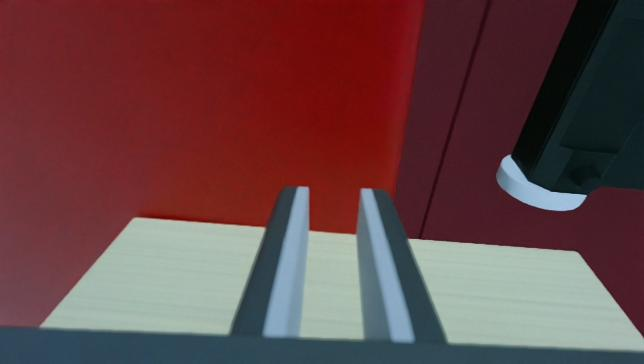

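Request:
{"name": "move", "arguments": {
  "target": {"side": "right", "x": 0.498, "y": -0.083, "z": 0.776, "quat_wxyz": [0.9975, 0.05, -0.05, 0]},
  "cameras": [],
  "min_time_s": 1
}}

Request:
{"name": "move", "arguments": {
  "target": {"side": "left", "x": 0.498, "y": 0.195, "z": 0.776, "quat_wxyz": [0.9975, -0.05, -0.05, 0]},
  "cameras": [],
  "min_time_s": 1
}}

Request:
{"name": "move", "arguments": {
  "target": {"side": "right", "x": 0.498, "y": -0.07, "z": 0.776, "quat_wxyz": [0.9975, 0.05, -0.05, 0]},
  "cameras": [],
  "min_time_s": 0.7
}}

Request:
{"name": "move", "arguments": {
  "target": {"side": "left", "x": 0.498, "y": 0.174, "z": 0.776, "quat_wxyz": [0.9975, -0.05, -0.05, 0]},
  "min_time_s": 1.2
}}

Scene clock: 40.20 s.
Joint torques (N m): left_arm=[-18.72 -5.75 6.62 3.91 -0.08 -0.36 -0.1] | right_arm=[-22.34 5.55 -7.13 4.48 0.24 0 -0.23]
External joint torques (N m): left_arm=[1.56 -0.4 0.93 0.24 -0.12 0 -0.1] | right_arm=[0.32 -0.06 -1.52 1.01 0.06 0.29 -0.23]
Motor temperatures (°C): left_arm=[31 28 32 35 34 32 37] | right_arm=[34 30 31 30 35 36 34]
Wrist force (N): left_arm=[0.5 1.5 -7.2] | right_arm=[-1.3 1.2 -4.9]
Wrist torque (N m): left_arm=[-0.30 0.15 0.11] | right_arm=[-0.15 -0.05 -0.09]
Wrist force, peak (N): left_arm=[0.5 2.3 -8.2] | right_arm=[-1.7 1.0 -5.7]
move: done
base_odometry: x=+0.422 y=+1.180 heading=+0.001
lidar_m: 0.48 0.48 1.49 3.81 2.17 1.55 1.47 1.54 2.07 1.42 0.78 0.84
base_status: not commanded
joint_positions: torso_squat_rad=+0.200 torso_shift_rad=+0.000 torso_pitch_rad=+0.850 torso_yaw_rad=+0.000 left_shoulder_pitch_rad=+0.757 left_shoulder_roll_rad=+2.793 left_shoulder_yaw_rad=+0.780 left_elbow_rad=-1.337 left_forearm_roll_rad=+2.113 left_wrist_pitch_rad=+0.507 left_hand_roll_rad=+0.568 left_gripper_m=+0.015 right_shoulder_pitch_rad=+0.827 right_shoulder_roll_rad=-3.141 right_shoulder_yaw_rad=-0.922 right_elbow_rad=-1.162 right_forearm_roll_rad=-1.958 right_wrist_pitch_rad=+0.593 right_hand_roll_rad=-0.916 right_gripper_m=+0.015 head_pan_rad=+0.000 head_tilt_rad=+0.000
joint_status: all done
wheel_motors_off: 0
motor_effort: left_wheel=+19(20) right_wheel=-5(6)
chest: x=+0.0045 y=+0.0001 z=+1.1708 quat_wxyz=(+0.911, +0.000, +0.412, +0.000) (m; base frame)
left_hand: x=+0.4998 y=+0.2249 z=+0.8002 quat_wxyz=(+0.997, -0.050, -0.052, +0.000) (m; base frame)
right_hand: x=+0.4981 y=-0.0834 z=+0.7761 quat_wxyz=(+0.997, +0.050, -0.050, +0.000) (m; base frame)
right_hand_status: reached (checked arc, planned for 1.0 s): 0 mm and 0.1 deg off.
pictures: none
No camera images: "cameras" was empty.

Scene clock: 41.53 s.
Joint torques (N m): left_arm=[-18.79 -5.47 7.55 4.37 -0.32 -0.76 0.12] | right_arm=[-22.25 5.27 -7.1 4.26 0.25 -0.04 -0.3]
External joint torques (N m): left_arm=[2.19 0.34 2.21 0.74 -0.35 -0.41 0.13] | right_arm=[0.41 -0.34 -1.5 0.8 0.08 0.25 -0.3]
Motor temperatures (°C): left_arm=[31 28 32 35 34 32 37] | right_arm=[34 30 31 30 35 36 34]
Wrist force (N): left_arm=[-0.2 2.1 -6.9] | right_arm=[-0.7 1.4 -4.9]
Wrist torque (N m): left_arm=[-0.37 0.10 0.10] | right_arm=[-0.13 0.01 -0.09]
Wrist force, peak (N): left_arm=[0.0 1.2 -8.3] | right_arm=[-0.6 1.0 -5.6]
move: done
base_odometry: x=+0.422 y=+1.180 heading=+0.001
lidar_m: 0.47 0.47 1.47 3.81 2.17 1.54 1.47 1.55 2.06 1.42 0.77 0.83
base_status: not commanded
joint_positions: torso_squat_rad=+0.200 torso_shift_rad=+0.000 torso_pitch_rad=+0.850 torso_yaw_rad=+0.000 left_shoulder_pitch_rad=+0.811 left_shoulder_roll_rad=+2.903 left_shoulder_yaw_rad=+0.789 left_elbow_rad=-1.272 left_forearm_roll_rad=+2.111 left_wrist_pitch_rad=+0.478 left_hand_roll_rad=+0.630 left_gripper_m=+0.015 right_shoulder_pitch_rad=+0.827 right_shoulder_roll_rad=-3.141 right_shoulder_yaw_rad=-0.922 right_elbow_rad=-1.162 right_forearm_roll_rad=-1.958 right_wrist_pitch_rad=+0.593 right_hand_roll_rad=-0.916 right_gripper_m=+0.015 head_pan_rad=+0.000 head_tilt_rad=+0.000
joint_status: all done
wheel_motors_off: 0
motor_effort: left_wheel=+20(20) right_wheel=-6(6)
chest: x=+0.0045 y=+0.0001 z=+1.1708 quat_wxyz=(+0.911, +0.000, +0.412, +0.000) (m; base frame)
left_hand: x=+0.4979 y=+0.1950 z=+0.7762 quat_wxyz=(+0.997, -0.050, -0.050, +0.000) (m; base frame)
left_hand_status: reached (checked arc, planned for 1.0 s): 0 mm and 0.0 deg off.
right_hand: x=+0.4981 y=-0.0834 z=+0.7761 quat_wxyz=(+0.997, +0.050, -0.050, +0.000) (m; base frame)
pictures: none
No camera images: "cameras" was empty.

Scene clock: 42.57 s.
Joint torques (N m): left_arm=[-18.97 -5.39 7.18 4.18 -0.24 -0.77 0.23] | right_arm=[-23.09 5.04 -8.25 3.6 0.06 -0.47 -0.3]
External joint torques (N m): left_arm=[2.01 0.42 1.84 0.55 -0.27 -0.42 0.24] | right_arm=[-0.39 -0.63 -2.05 0.7 -0.13 -0.18 -0.31]
Motor temperatures (°C): left_arm=[31 28 32 35 34 32 37] | right_arm=[34 30 31 30 35 36 34]
Wrist force (N): left_arm=[0.3 1.4 -7.9] | right_arm=[-1.2 0.5 -5.3]
Wrist torque (N m): left_arm=[-0.27 0.14 0.11] | right_arm=[-0.08 -0.03 -0.09]
Wrist force, peak (N): left_arm=[0.4 2.8 -7.7] | right_arm=[-1.6 -10.1 -5.6]
move: done
base_odometry: x=+0.422 y=+1.180 heading=+0.001
lidar_m: 0.47 0.48 1.48 3.79 2.16 1.55 1.47 1.54 2.06 1.41 0.75 0.83
base_status: not commanded
joint_positions: torso_squat_rad=+0.200 torso_shift_rad=+0.000 torso_pitch_rad=+0.850 torso_yaw_rad=+0.000 left_shoulder_pitch_rad=+0.811 left_shoulder_roll_rad=+2.903 left_shoulder_yaw_rad=+0.789 left_elbow_rad=-1.272 left_forearm_roll_rad=+2.111 left_wrist_pitch_rad=+0.478 left_hand_roll_rad=+0.630 left_gripper_m=+0.015 right_shoulder_pitch_rad=+0.882 right_shoulder_roll_rad=-3.141 right_shoulder_yaw_rad=-1.047 right_elbow_rad=-1.137 right_forearm_roll_rad=-1.837 right_wrist_pitch_rad=+0.666 right_hand_roll_rad=-0.964 right_gripper_m=+0.015 head_pan_rad=+0.000 head_tilt_rad=+0.000
joint_status: all done
wheel_motors_off: 0
motor_effort: left_wheel=+16(20) right_wheel=-1(5)
chest: x=+0.0045 y=+0.0001 z=+1.1708 quat_wxyz=(+0.911, +0.000, +0.412, +0.000) (m; base frame)
left_hand: x=+0.4979 y=+0.1949 z=+0.7762 quat_wxyz=(+0.997, -0.050, -0.050, +0.000) (m; base frame)
right_hand: x=+0.4982 y=-0.0708 z=+0.7761 quat_wxyz=(+0.997, +0.051, -0.051, +0.000) (m; base frame)
right_hand_status: reached (checked arc, planned for 0.7 s): 1 mm and 0.1 deg off.
pictures: none
No camera images: "cameras" was empty.

Scene clock: 44.10 s.
Joint torques (N m): left_arm=[-25.71 11.26 22.06 -2.43 3.22 -6.19 0.85] | right_arm=[-27.6 -5.2 -14.42 -0.95 -2.09 -5.02 -0.31]
External joint torques (N m): left_arm=[-4.39 16.95 16.79 -6.11 3.2 -5.85 0.86] | right_arm=[-4.91 -10.89 -8.24 -3.87 -2.29 -4.75 -0.32]
Motor temperatures (°C): left_arm=[31 28 32 35 34 32 37] | right_arm=[34 30 31 30 35 36 34]
Wrist force (N): left_arm=[-1.2 41.3 6.9] | right_arm=[-1.5 -26.7 -2.3]
Wrist torque (N m): left_arm=[-1.16 0.34 -0.46] | right_arm=[0.40 0.02 0.26]
Wrist force, peak (N): left_arm=[-0.4 42.6 6.9] | right_arm=[-1.3 -27.9 -1.6]
move: done
base_odometry: x=+0.422 y=+1.180 heading=+0.001
lidar_m: 0.46 0.48 1.46 3.80 2.17 1.54 1.47 1.54 2.07 1.41 0.77 0.83
base_status: not commanded
joint_positions: torso_squat_rad=+0.200 torso_shift_rad=+0.000 torso_pitch_rad=+0.850 torso_yaw_rad=+0.000 left_shoulder_pitch_rad=+0.798 left_shoulder_roll_rad=+2.947 left_shoulder_yaw_rad=+0.778 left_elbow_rad=-1.266 left_forearm_roll_rad=+2.107 left_wrist_pitch_rad=+0.480 left_hand_roll_rad=+0.679 left_gripper_m=+0.015 right_shoulder_pitch_rad=+0.883 right_shoulder_roll_rad=-3.138 right_shoulder_yaw_rad=-1.045 right_elbow_rad=-1.135 right_forearm_roll_rad=-1.836 right_wrist_pitch_rad=+0.667 right_hand_roll_rad=-0.964 right_gripper_m=+0.015 head_pan_rad=+0.000 head_tilt_rad=+0.000
joint_status: all done
wheel_motors_off: 0
motor_effort: left_wheel=+21(21) right_wheel=-5(6)
chest: x=+0.0043 y=+0.0001 z=+1.1708 quat_wxyz=(+0.911, +0.000, +0.412, +0.000) (m; base frame)
left_hand: x=+0.4975 y=+0.1791 z=+0.7760 quat_wxyz=(+0.998, -0.048, -0.049, +0.002) (m; base frame)
left_hand_status: reached (checked arc, planned for 1.2 s): 5 mm and 0.3 deg off.
right_hand: x=+0.4986 y=-0.0731 z=+0.7758 quat_wxyz=(+0.997, +0.049, -0.051, -0.002) (m; base frame)
pictures: head_camera, left_wrist_camera, right_wrist_camera
camera_calibration:
head_camera: T_world_to_cam=[[-0.00576759, -0.999503, -0.0309921, 0.0400365], [-0.712063, 0.025865, -0.701639, 1.07462], [0.702092, 0.0180215, -0.711858, 0.742093], [0, 0, 0, 1]] pos_world=[0.244407, -0.00115192, 1.2835]
left_wrist_camera: T_world_to_cam=[[0.995665, 0.0341709, 0.0865119, -0.569169], [-0.0183078, -0.83989, 0.542448, -0.232359], [0.0911965, -0.54168, -0.835623, 0.772601], [0, 0, 0, 1]] pos_world=[0.491989, 0.242795, 0.820886]
right_wrist_camera: T_world_to_cam=[[-0.991349, -0.0180785, -0.130002, 0.592581], [-0.0910964, 0.807835, 0.582327, -0.320268], [0.0944929, 0.589132, -0.802493, 0.690724], [0, 0, 0, 1]] pos_world=[0.493011, -0.137491, 0.817839]

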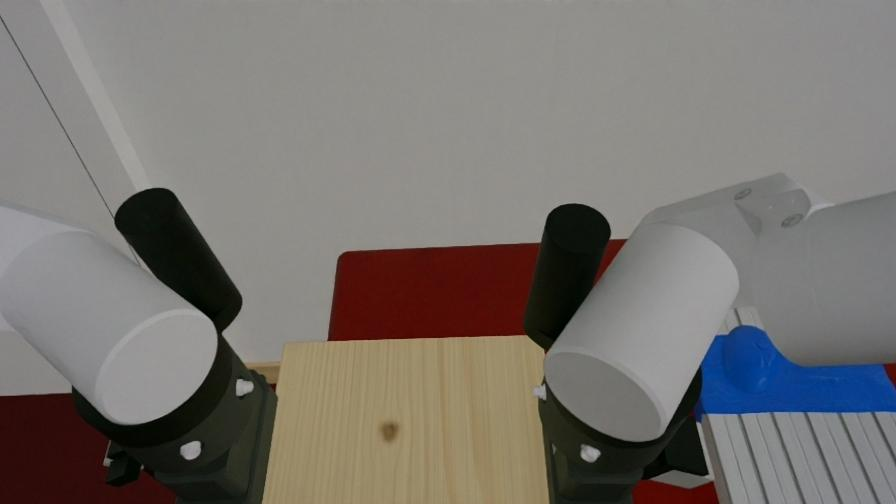

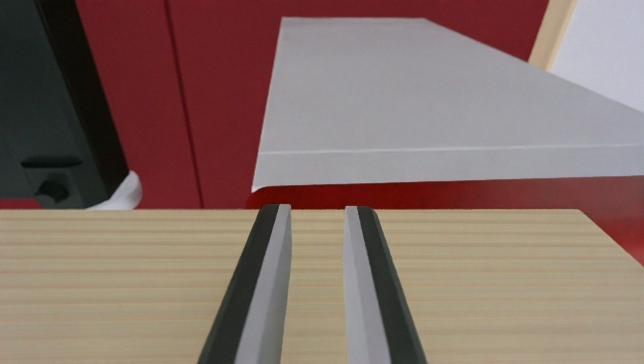

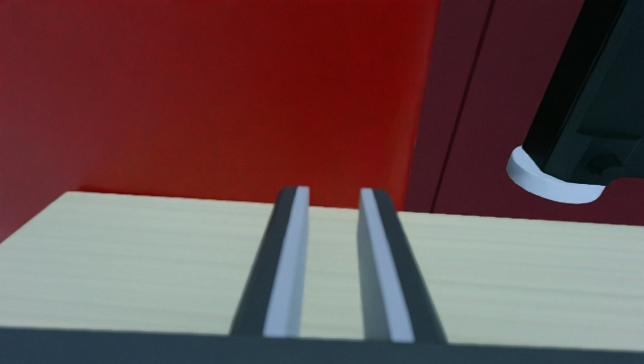

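Request:
{"name": "move", "arguments": {
  "target": {"side": "left", "x": 0.498, "y": 0.169, "z": 0.776, "quat_wxyz": [0.9975, -0.05, -0.05, 0]},
  "cameras": [],
  "min_time_s": 0.6
}}

Request:
{"name": "move", "arguments": {
  "joints": {"torso_pitch_rad": 0.78, "torso_squat_rad": 0.05},
  "min_time_s": 1.5,
  "cameras": ["head_camera", "left_wrist_camera"]
}}

Scene clock: 47.00 s.
Joint torques (N m): left_arm=[-27.15 18.21 28.55 -4.76 4.66 -8.64 1.08] | right_arm=[-29.99 -11.29 -19.15 -3.02 -3.1 -7.41 -0.29]
External joint torques (N m): left_arm=[-5.7 23.89 23.32 -8.48 4.64 -8.3 1.09] | right_arm=[-7.31 -16.99 -12.99 -5.96 -3.29 -7.14 -0.29]
Motor temperatures (°C): left_arm=[31 28 32 35 34 33 37] | right_arm=[35 30 32 30 35 37 34]
Wrist force (N): left_arm=[-1.3 56.7 13.3] | right_arm=[-1.9 -40.2 0.6]
Wrist torque (N m): left_arm=[-1.50 0.44 -0.67] | right_arm=[0.69 0.07 0.48]
Wrist force, peak (N): left_arm=[-0.9 58.1 13.9] | right_arm=[-1.9 -40.7 0.9]
move: done
base_odometry: x=+0.422 y=+1.180 heading=+0.001
lidar_m: 0.46 0.48 1.47 3.81 2.17 1.55 1.47 1.56 2.05 1.41 0.77 0.84
base_status: not commanded
joint_positions: torso_squat_rad=+0.200 torso_shift_rad=+0.000 torso_pitch_rad=+0.849 torso_yaw_rad=+0.000 left_shoulder_pitch_rad=+0.796 left_shoulder_roll_rad=+2.962 left_shoulder_yaw_rad=+0.774 left_elbow_rad=-1.260 left_forearm_roll_rad=+2.106 left_wrist_pitch_rad=+0.481 left_hand_roll_rad=+0.695 left_gripper_m=+0.015 right_shoulder_pitch_rad=+0.883 right_shoulder_roll_rad=-3.137 right_shoulder_yaw_rad=-1.044 right_elbow_rad=-1.135 right_forearm_roll_rad=-1.836 right_wrist_pitch_rad=+0.667 right_hand_roll_rad=-0.964 right_gripper_m=+0.015 head_pan_rad=+0.000 head_tilt_rad=+0.000
joint_status: all done
wheel_motors_off: 0
motor_effort: left_wheel=+21(23) right_wheel=-6(7)
chest: x=+0.0041 y=+0.0001 z=+1.1709 quat_wxyz=(+0.911, +0.000, +0.412, +0.000) (m; base frame)
left_hand: x=+0.4980 y=+0.1753 z=+0.7755 quat_wxyz=(+0.998, -0.046, -0.050, +0.003) (m; base frame)
left_hand_status: reached (checked arc, planned for 0.6 s): 6 mm and 0.6 deg off.
right_hand: x=+0.4989 y=-0.0745 z=+0.7758 quat_wxyz=(+0.998, +0.048, -0.051, -0.002) (m; base frame)
pictures: none
No camera images: "cameras" was empty.

Scene clock: 48.80 s.
Joint torques (N m): left_arm=[-32.59 11.37 29.25 -2.56 4.45 -7.6 0.88] | right_arm=[-37.41 -10.89 -22.76 -2.49 -3.52 -8.56 -0.35]
External joint torques (N m): left_arm=[-10.57 17.13 23.87 -6.86 4.47 -7.16 0.89] | right_arm=[-14.21 -16.99 -16.51 -5.96 -3.79 -8.22 -0.36]
Motor temperatures (°C): left_arm=[31 28 32 35 34 33 37] | right_arm=[35 30 32 30 35 37 34]
Wrist force (N): left_arm=[-0.9 46.0 -14.1] | right_arm=[-3.1 -43.0 -13.5]
Wrist torque (N m): left_arm=[-0.87 0.08 -0.48] | right_arm=[0.47 0.07 0.52]
Wrist force, peak (N): left_arm=[-1.6 56.8 13.2] | right_arm=[-2.2 -44.2 -13.5]
move: done
base_odometry: x=+0.422 y=+1.180 heading=+0.001
lidar_m: 0.47 0.47 1.48 3.82 2.18 1.55 1.47 1.55 2.07 1.42 0.76 0.83
base_status: not commanded
joint_positions: torso_squat_rad=+0.050 torso_shift_rad=+0.000 torso_pitch_rad=+0.781 torso_yaw_rad=+0.000 left_shoulder_pitch_rad=+0.797 left_shoulder_roll_rad=+2.964 left_shoulder_yaw_rad=+0.774 left_elbow_rad=-1.260 left_forearm_roll_rad=+2.106 left_wrist_pitch_rad=+0.481 left_hand_roll_rad=+0.695 left_gripper_m=+0.015 right_shoulder_pitch_rad=+0.885 right_shoulder_roll_rad=-3.136 right_shoulder_yaw_rad=-1.043 right_elbow_rad=-1.135 right_forearm_roll_rad=-1.836 right_wrist_pitch_rad=+0.668 right_hand_roll_rad=-0.964 right_gripper_m=+0.015 head_pan_rad=+0.000 head_tilt_rad=+0.000
joint_status: all done
wheel_motors_off: 0
motor_effort: left_wheel=+20(23) right_wheel=-5(8)
chest: x=-0.0099 y=+0.0001 z=+1.1994 quat_wxyz=(+0.925, +0.000, +0.381, +0.000) (m; base frame)
left_hand: x=+0.5090 y=+0.1746 z=+0.8378 quat_wxyz=(+0.995, -0.046, -0.083, +0.001) (m; base frame)
right_hand: x=+0.5100 y=-0.0756 z=+0.8379 quat_wxyz=(+0.995, +0.047, -0.084, -0.001) (m; base frame)
pictures: head_camera, left_wrist_camera
camera_calibration:
head_camera: T_world_to_cam=[[-0.00377866, -0.999507, -0.0311788, 0.0411004], [-0.662357, 0.0258604, -0.748742, 1.14153], [0.749179, 0.0178222, -0.662128, 0.71321], [0, 0, 0, 1]] pos_world=[0.221937, -0.00115143, 1.32823]
left_wrist_camera: T_world_to_cam=[[0.987491, 0.0346166, 0.153829, -0.638158], [-0.0541329, -0.841875, 0.536951, -0.246283], [0.148092, -0.538562, -0.82947, 0.786066], [0, 0, 0, 1]] pos_world=[0.500433, 0.238096, 0.882428]

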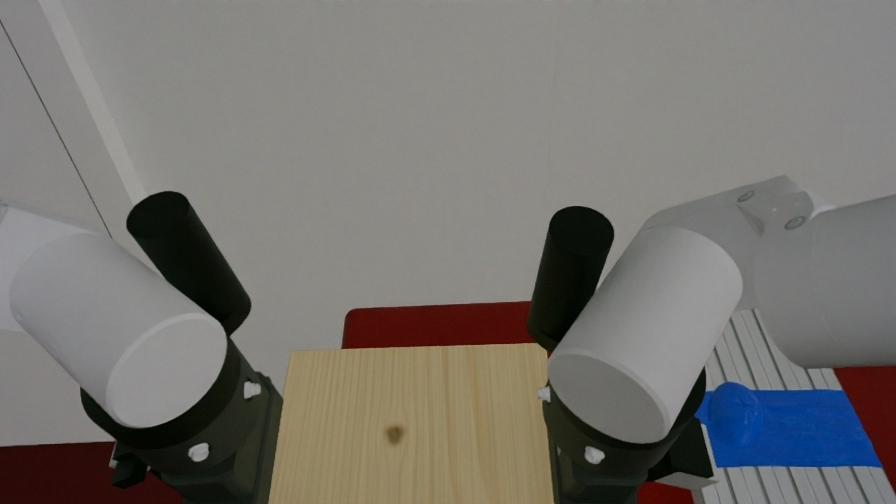

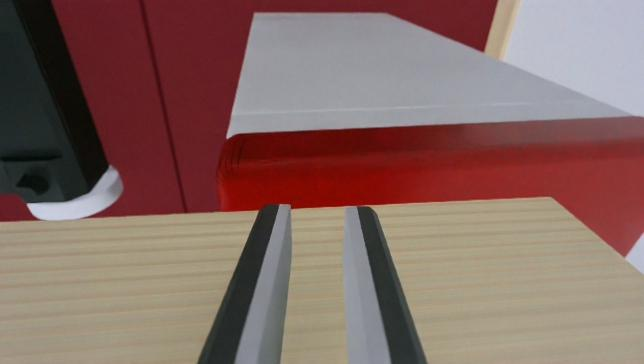

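Request:
{"name": "move", "arguments": {
  "base": {"x_m_s": -0.35, "for_s": 1.93},
  "cameras": []
}}

Request:
{"name": "move", "arguments": {
  "base": {"turn_rad_s": -0.8, "for_s": 1.965},
  "cameras": ["head_camera"]
}}

Request:
{"name": "move", "arguments": {
  "base": {"x_m_s": 0.38, "for_s": 3.97},
  "cameras": []
}}

Request:
{"name": "move", "arguments": {
  "base": {"turn_rad_s": 0.8, "for_s": 1.95},
  "cameras": ["head_camera"]
}}

Scene clock: 57.07 s.
Joint torques (N m): left_arm=[-32.92 11.3 29.23 -1.84 4.33 -7.41 0.84] | right_arm=[-38.64 -11.05 -22.81 -2.29 -3.49 -8.67 -0.33]
External joint torques (N m): left_arm=[-10.91 17.07 23.84 -6.14 4.35 -6.97 0.85] | right_arm=[-15.43 -17.14 -16.56 -5.77 -3.75 -8.32 -0.34]
Motor temperatures (°C): left_arm=[32 28 32 35 34 33 37] | right_arm=[36 30 32 30 36 38 34]
Wrist force (N): left_arm=[-0.1 46.4 -13.1] | right_arm=[-3.1 -43.5 -13.5]
Wrist torque (N m): left_arm=[-0.99 0.16 -0.50] | right_arm=[0.51 0.05 0.52]
Wrist force, peak (N): left_arm=[-0.4 47.6 -14.0] | right_arm=[-3.5 -44.1 -13.8]
move: done
base_odometry: x=-0.254 y=+1.179 heading=+0.001
lidar_m: 1.14 1.78 2.39 3.59 1.18 0.84 0.80 0.84 1.13 2.83 1.49 1.32
base_status: done (sent for 1.93 of 1.93 s)
joint_positions: torso_squat_rad=+0.050 torso_shift_rad=+0.000 torso_pitch_rad=+0.781 torso_yaw_rad=+0.000 left_shoulder_pitch_rad=+0.798 left_shoulder_roll_rad=+2.964 left_shoulder_yaw_rad=+0.774 left_elbow_rad=-1.261 left_forearm_roll_rad=+2.106 left_wrist_pitch_rad=+0.481 left_hand_roll_rad=+0.695 left_gripper_m=+0.015 right_shoulder_pitch_rad=+0.885 right_shoulder_roll_rad=-3.136 right_shoulder_yaw_rad=-1.043 right_elbow_rad=-1.135 right_forearm_roll_rad=-1.836 right_wrist_pitch_rad=+0.668 right_hand_roll_rad=-0.964 right_gripper_m=+0.015 head_pan_rad=+0.000 head_tilt_rad=+0.000
joint_status: not commanded
wheel_motors_off: 0
motor_effort: left_wheel=-3(26) right_wheel=+4(37)
chest: x=-0.0099 y=+0.0001 z=+1.1994 quat_wxyz=(+0.925, +0.000, +0.381, +0.000) (m; base frame)
left_hand: x=+0.5089 y=+0.1745 z=+0.8378 quat_wxyz=(+0.996, -0.046, -0.083, +0.000) (m; base frame)
right_hand: x=+0.5098 y=-0.0757 z=+0.8378 quat_wxyz=(+0.995, +0.047, -0.084, -0.001) (m; base frame)
pictures: none
No camera images: "cameras" was empty.

Scene clock: 61.00 s.
Joint torques (N m): left_arm=[-32.98 10.67 29.06 -1.75 4.4 -7.4 0.9] | right_arm=[-38.48 -11.69 -22.72 -2.25 -3.64 -8.69 -0.27]
External joint torques (N m): left_arm=[-10.96 16.44 23.68 -6.05 4.42 -6.96 0.91] | right_arm=[-15.27 -17.79 -16.48 -5.73 -3.91 -8.35 -0.28]
Motor temperatures (°C): left_arm=[32 28 32 35 34 33 37] | right_arm=[36 30 32 30 36 38 34]
Wrist force (N): left_arm=[-1.0 46.5 -13.6] | right_arm=[-3.6 -42.8 -13.4]
Wrist torque (N m): left_arm=[-0.93 0.04 -0.50] | right_arm=[0.40 0.02 0.53]
Wrist force, peak (N): left_arm=[-0.1 47.8 -13.2] | right_arm=[-3.7 -44.2 -13.4]
move: done
base_odometry: x=-0.255 y=+1.179 heading=-1.572
lidar_m: 2.70 1.51 1.30 1.15 1.78 2.36 3.77 1.21 0.87 0.80 0.82 1.10
base_status: done (sent for 1.97 of 1.97 s)
joint_positions: torso_squat_rad=+0.050 torso_shift_rad=+0.000 torso_pitch_rad=+0.781 torso_yaw_rad=+0.000 left_shoulder_pitch_rad=+0.798 left_shoulder_roll_rad=+2.964 left_shoulder_yaw_rad=+0.774 left_elbow_rad=-1.261 left_forearm_roll_rad=+2.106 left_wrist_pitch_rad=+0.481 left_hand_roll_rad=+0.695 left_gripper_m=+0.015 right_shoulder_pitch_rad=+0.885 right_shoulder_roll_rad=-3.136 right_shoulder_yaw_rad=-1.043 right_elbow_rad=-1.135 right_forearm_roll_rad=-1.836 right_wrist_pitch_rad=+0.668 right_hand_roll_rad=-0.964 right_gripper_m=+0.015 head_pan_rad=+0.000 head_tilt_rad=+0.000
joint_status: not commanded
wheel_motors_off: 0
motor_effort: left_wheel=+15(43) right_wheel=-2(40)
chest: x=-0.0099 y=+0.0001 z=+1.1994 quat_wxyz=(+0.925, +0.000, +0.381, +0.000) (m; base frame)
left_hand: x=+0.5089 y=+0.1744 z=+0.8377 quat_wxyz=(+0.996, -0.046, -0.083, +0.000) (m; base frame)
right_hand: x=+0.5099 y=-0.0758 z=+0.8378 quat_wxyz=(+0.995, +0.047, -0.084, -0.001) (m; base frame)
pictures: head_camera
camera_calibration:
head_camera: T_world_to_cam=[[-0.0039155, -0.999506, -0.0311855, 0.041143], [-0.66225, 0.0259586, -0.748833, 1.14164], [0.749272, 0.0177206, -0.662025, 0.713193], [0, 0, 0, 1]] pos_world=[0.221836, -0.00115088, 1.32833]

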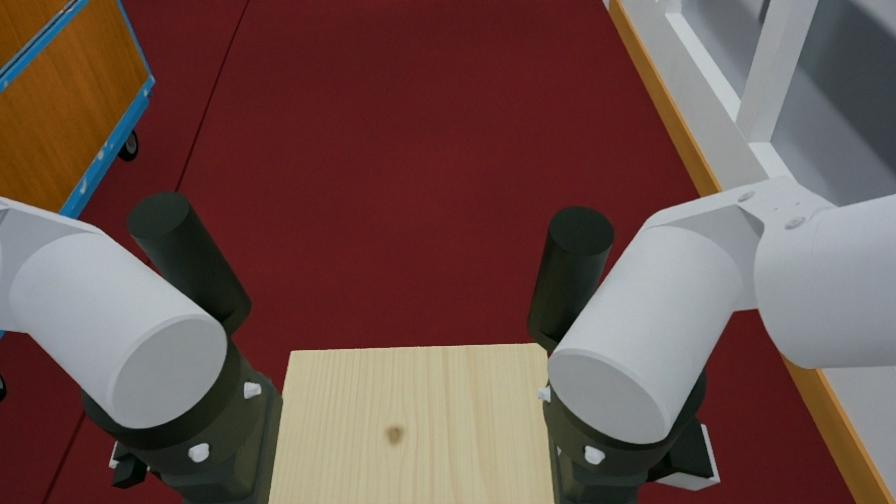

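Scene clock: 66.27 s.
Joint torques (N m): left_arm=[-33.03 10.59 28.68 -2.09 4.36 -7.39 0.81] | right_arm=[-38.67 -11.97 -23.05 -2.6 -3.55 -8.44 -0.45]
External joint torques (N m): left_arm=[-11.01 16.35 23.29 -6.39 4.38 -6.95 0.82] | right_arm=[-15.47 -18.06 -16.81 -6.07 -3.81 -8.1 -0.46]
Motor temperatures (°C): left_arm=[32 28 32 35 34 34 37] | right_arm=[36 30 32 30 36 38 34]
Wrist force (N): left_arm=[-0.4 46.8 -13.1] | right_arm=[-3.6 -42.8 -13.0]
Wrist torque (N m): left_arm=[-0.97 0.12 -0.50] | right_arm=[0.44 0.05 0.51]
Wrist force, peak (N): left_arm=[-1.6 47.5 -13.6] | right_arm=[-3.2 -44.6 -13.0]
move: done
base_odometry: x=-0.257 y=-0.328 heading=-1.572
lidar_m: 2.49 2.69 1.10 1.05 1.09 2.00 3.47 1.10 0.78 0.74 0.74 1.01
base_status: done (sent for 3.97 of 3.97 s)
joint_positions: torso_squat_rad=+0.050 torso_shift_rad=+0.000 torso_pitch_rad=+0.781 torso_yaw_rad=+0.000 left_shoulder_pitch_rad=+0.798 left_shoulder_roll_rad=+2.964 left_shoulder_yaw_rad=+0.774 left_elbow_rad=-1.260 left_forearm_roll_rad=+2.106 left_wrist_pitch_rad=+0.481 left_hand_roll_rad=+0.695 left_gripper_m=+0.015 right_shoulder_pitch_rad=+0.885 right_shoulder_roll_rad=-3.136 right_shoulder_yaw_rad=-1.043 right_elbow_rad=-1.135 right_forearm_roll_rad=-1.836 right_wrist_pitch_rad=+0.668 right_hand_roll_rad=-0.964 right_gripper_m=+0.015 head_pan_rad=+0.000 head_tilt_rad=+0.000
joint_status: not commanded
wheel_motors_off: 0
motor_effort: left_wheel=+0(45) right_wheel=+0(30)
chest: x=-0.0098 y=+0.0001 z=+1.1994 quat_wxyz=(+0.925, +0.000, +0.381, +0.000) (m; base frame)
left_hand: x=+0.5090 y=+0.1744 z=+0.8377 quat_wxyz=(+0.996, -0.046, -0.083, +0.000) (m; base frame)
right_hand: x=+0.5099 y=-0.0758 z=+0.8377 quat_wxyz=(+0.995, +0.047, -0.084, -0.001) (m; base frame)
pictures: none
No camera images: "cameras" was empty.

Scene clock: 70.20 s.
Joint torques (N m): left_arm=[-32.91 10.75 28.91 -2.06 4.35 -7.28 0.82] | right_arm=[-38.78 -11.5 -23.35 -2.57 -3.63 -8.49 -0.3]
External joint torques (N m): left_arm=[-10.9 16.52 23.52 -6.36 4.37 -6.84 0.83] | right_arm=[-15.58 -17.6 -17.11 -6.04 -3.9 -8.15 -0.31]
Motor temperatures (°C): left_arm=[32 28 32 35 34 34 37] | right_arm=[37 30 32 30 36 39 34]
Wrist force (N): left_arm=[-0.9 46.3 -14.4] | right_arm=[-3.6 -43.7 -13.6]
Wrist torque (N m): left_arm=[-0.93 0.05 -0.50] | right_arm=[0.54 0.02 0.52]
Wrist force, peak (N): left_arm=[-0.7 47.4 -13.8] | right_arm=[-3.9 -44.1 -13.8]
move: done
base_odometry: x=-0.257 y=-0.328 heading=+0.001
lidar_m: 1.06 1.10 2.00 3.26 1.08 0.75 0.73 0.78 1.02 2.61 2.67 1.09
base_status: done (sent for 1.97 of 1.97 s)
joint_positions: torso_squat_rad=+0.050 torso_shift_rad=+0.000 torso_pitch_rad=+0.781 torso_yaw_rad=+0.000 left_shoulder_pitch_rad=+0.798 left_shoulder_roll_rad=+2.964 left_shoulder_yaw_rad=+0.774 left_elbow_rad=-1.260 left_forearm_roll_rad=+2.106 left_wrist_pitch_rad=+0.481 left_hand_roll_rad=+0.695 left_gripper_m=+0.015 right_shoulder_pitch_rad=+0.885 right_shoulder_roll_rad=-3.136 right_shoulder_yaw_rad=-1.043 right_elbow_rad=-1.135 right_forearm_roll_rad=-1.836 right_wrist_pitch_rad=+0.668 right_hand_roll_rad=-0.964 right_gripper_m=+0.015 head_pan_rad=+0.000 head_tilt_rad=+0.000
joint_status: not commanded
wheel_motors_off: 0
motor_effort: left_wheel=-3(38) right_wheel=+15(35)
chest: x=-0.0098 y=+0.0001 z=+1.1994 quat_wxyz=(+0.925, +0.000, +0.381, +0.000) (m; base frame)
left_hand: x=+0.5089 y=+0.1744 z=+0.8377 quat_wxyz=(+0.996, -0.046, -0.083, +0.000) (m; base frame)
right_hand: x=+0.5099 y=-0.0758 z=+0.8377 quat_wxyz=(+0.995, +0.047, -0.084, -0.001) (m; base frame)
pictures: head_camera
camera_calibration:
head_camera: T_world_to_cam=[[-0.00384599, -0.999504, -0.0312525, 0.0412136], [-0.662358, 0.0259602, -0.748738, 1.14153], [0.749178, 0.0178207, -0.662129, 0.713212], [0, 0, 0, 1]] pos_world=[0.221936, -0.00115113, 1.32823]

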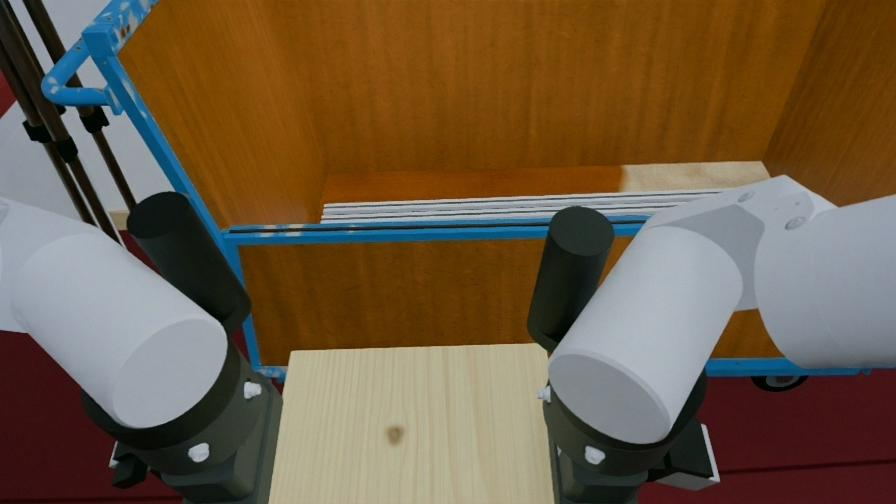

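Request:
{"name": "move", "arguments": {
  "base": {"x_m_s": 0.3, "for_s": 1.75},
  "joints": {"head_tilt_rad": 0.15},
  "cameras": ["head_camera"]
}}

Scene clock: 75.90 s.
Joint torques (N m): left_arm=[-32.9 10.5 28.99 -2.04 4.42 -7.38 0.75] | right_arm=[-38.72 -11.64 -23.15 -2.54 -3.69 -8.57 -0.41]
External joint torques (N m): left_arm=[-10.89 16.27 23.61 -6.34 4.43 -6.94 0.76] | right_arm=[-15.52 -17.74 -16.91 -6.02 -3.95 -8.22 -0.42]
Motor temperatures (°C): left_arm=[33 28 33 35 34 34 37] | right_arm=[37 30 32 30 36 39 34]
Wrist force (N): left_arm=[-0.8 46.1 -13.6] | right_arm=[-3.4 -43.1 -13.1]
Wrist torque (N m): left_arm=[-0.94 0.07 -0.44] | right_arm=[0.49 0.05 0.52]
Wrist force, peak (N): left_arm=[-0.5 47.2 -14.3] | right_arm=[-4.9 -44.1 -12.8]
move: done
base_odometry: x=+0.273 y=-0.328 heading=+0.001
lidar_m: 0.52 0.55 1.02 4.56 1.86 1.30 1.26 1.32 1.76 4.44 0.76 0.55
base_status: done (sent for 1.77 of 1.77 s)
joint_positions: torso_squat_rad=+0.050 torso_shift_rad=+0.000 torso_pitch_rad=+0.781 torso_yaw_rad=+0.000 left_shoulder_pitch_rad=+0.798 left_shoulder_roll_rad=+2.964 left_shoulder_yaw_rad=+0.774 left_elbow_rad=-1.260 left_forearm_roll_rad=+2.106 left_wrist_pitch_rad=+0.481 left_hand_roll_rad=+0.695 left_gripper_m=+0.015 right_shoulder_pitch_rad=+0.885 right_shoulder_roll_rad=-3.136 right_shoulder_yaw_rad=-1.043 right_elbow_rad=-1.135 right_forearm_roll_rad=-1.836 right_wrist_pitch_rad=+0.668 right_hand_roll_rad=-0.964 right_gripper_m=+0.015 head_pan_rad=+0.000 head_tilt_rad=+0.150
joint_status: all done
wheel_motors_off: 0
motor_effort: left_wheel=+1(31) right_wheel=-1(46)
chest: x=-0.0098 y=+0.0001 z=+1.1994 quat_wxyz=(+0.925, +0.000, +0.381, +0.000) (m; base frame)
left_hand: x=+0.5089 y=+0.1744 z=+0.8377 quat_wxyz=(+0.996, -0.046, -0.083, +0.000) (m; base frame)
right_hand: x=+0.5099 y=-0.0758 z=+0.8377 quat_wxyz=(+0.995, +0.047, -0.084, -0.001) (m; base frame)
pictures: head_camera
camera_calibration:
head_camera: T_world_to_cam=[[-0.00853724, -0.999506, -0.0302465, 0.0405719], [-0.766846, 0.0259569, -0.641307, 1.01435], [0.641775, 0.0177194, -0.766688, 0.867599], [0, 0, 0, 1]] pos_world=[0.221395, -0.00115088, 1.31692]

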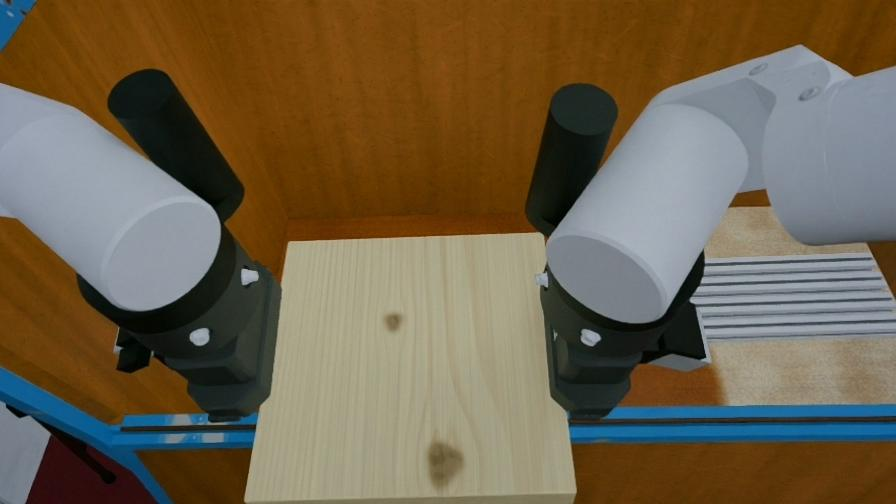

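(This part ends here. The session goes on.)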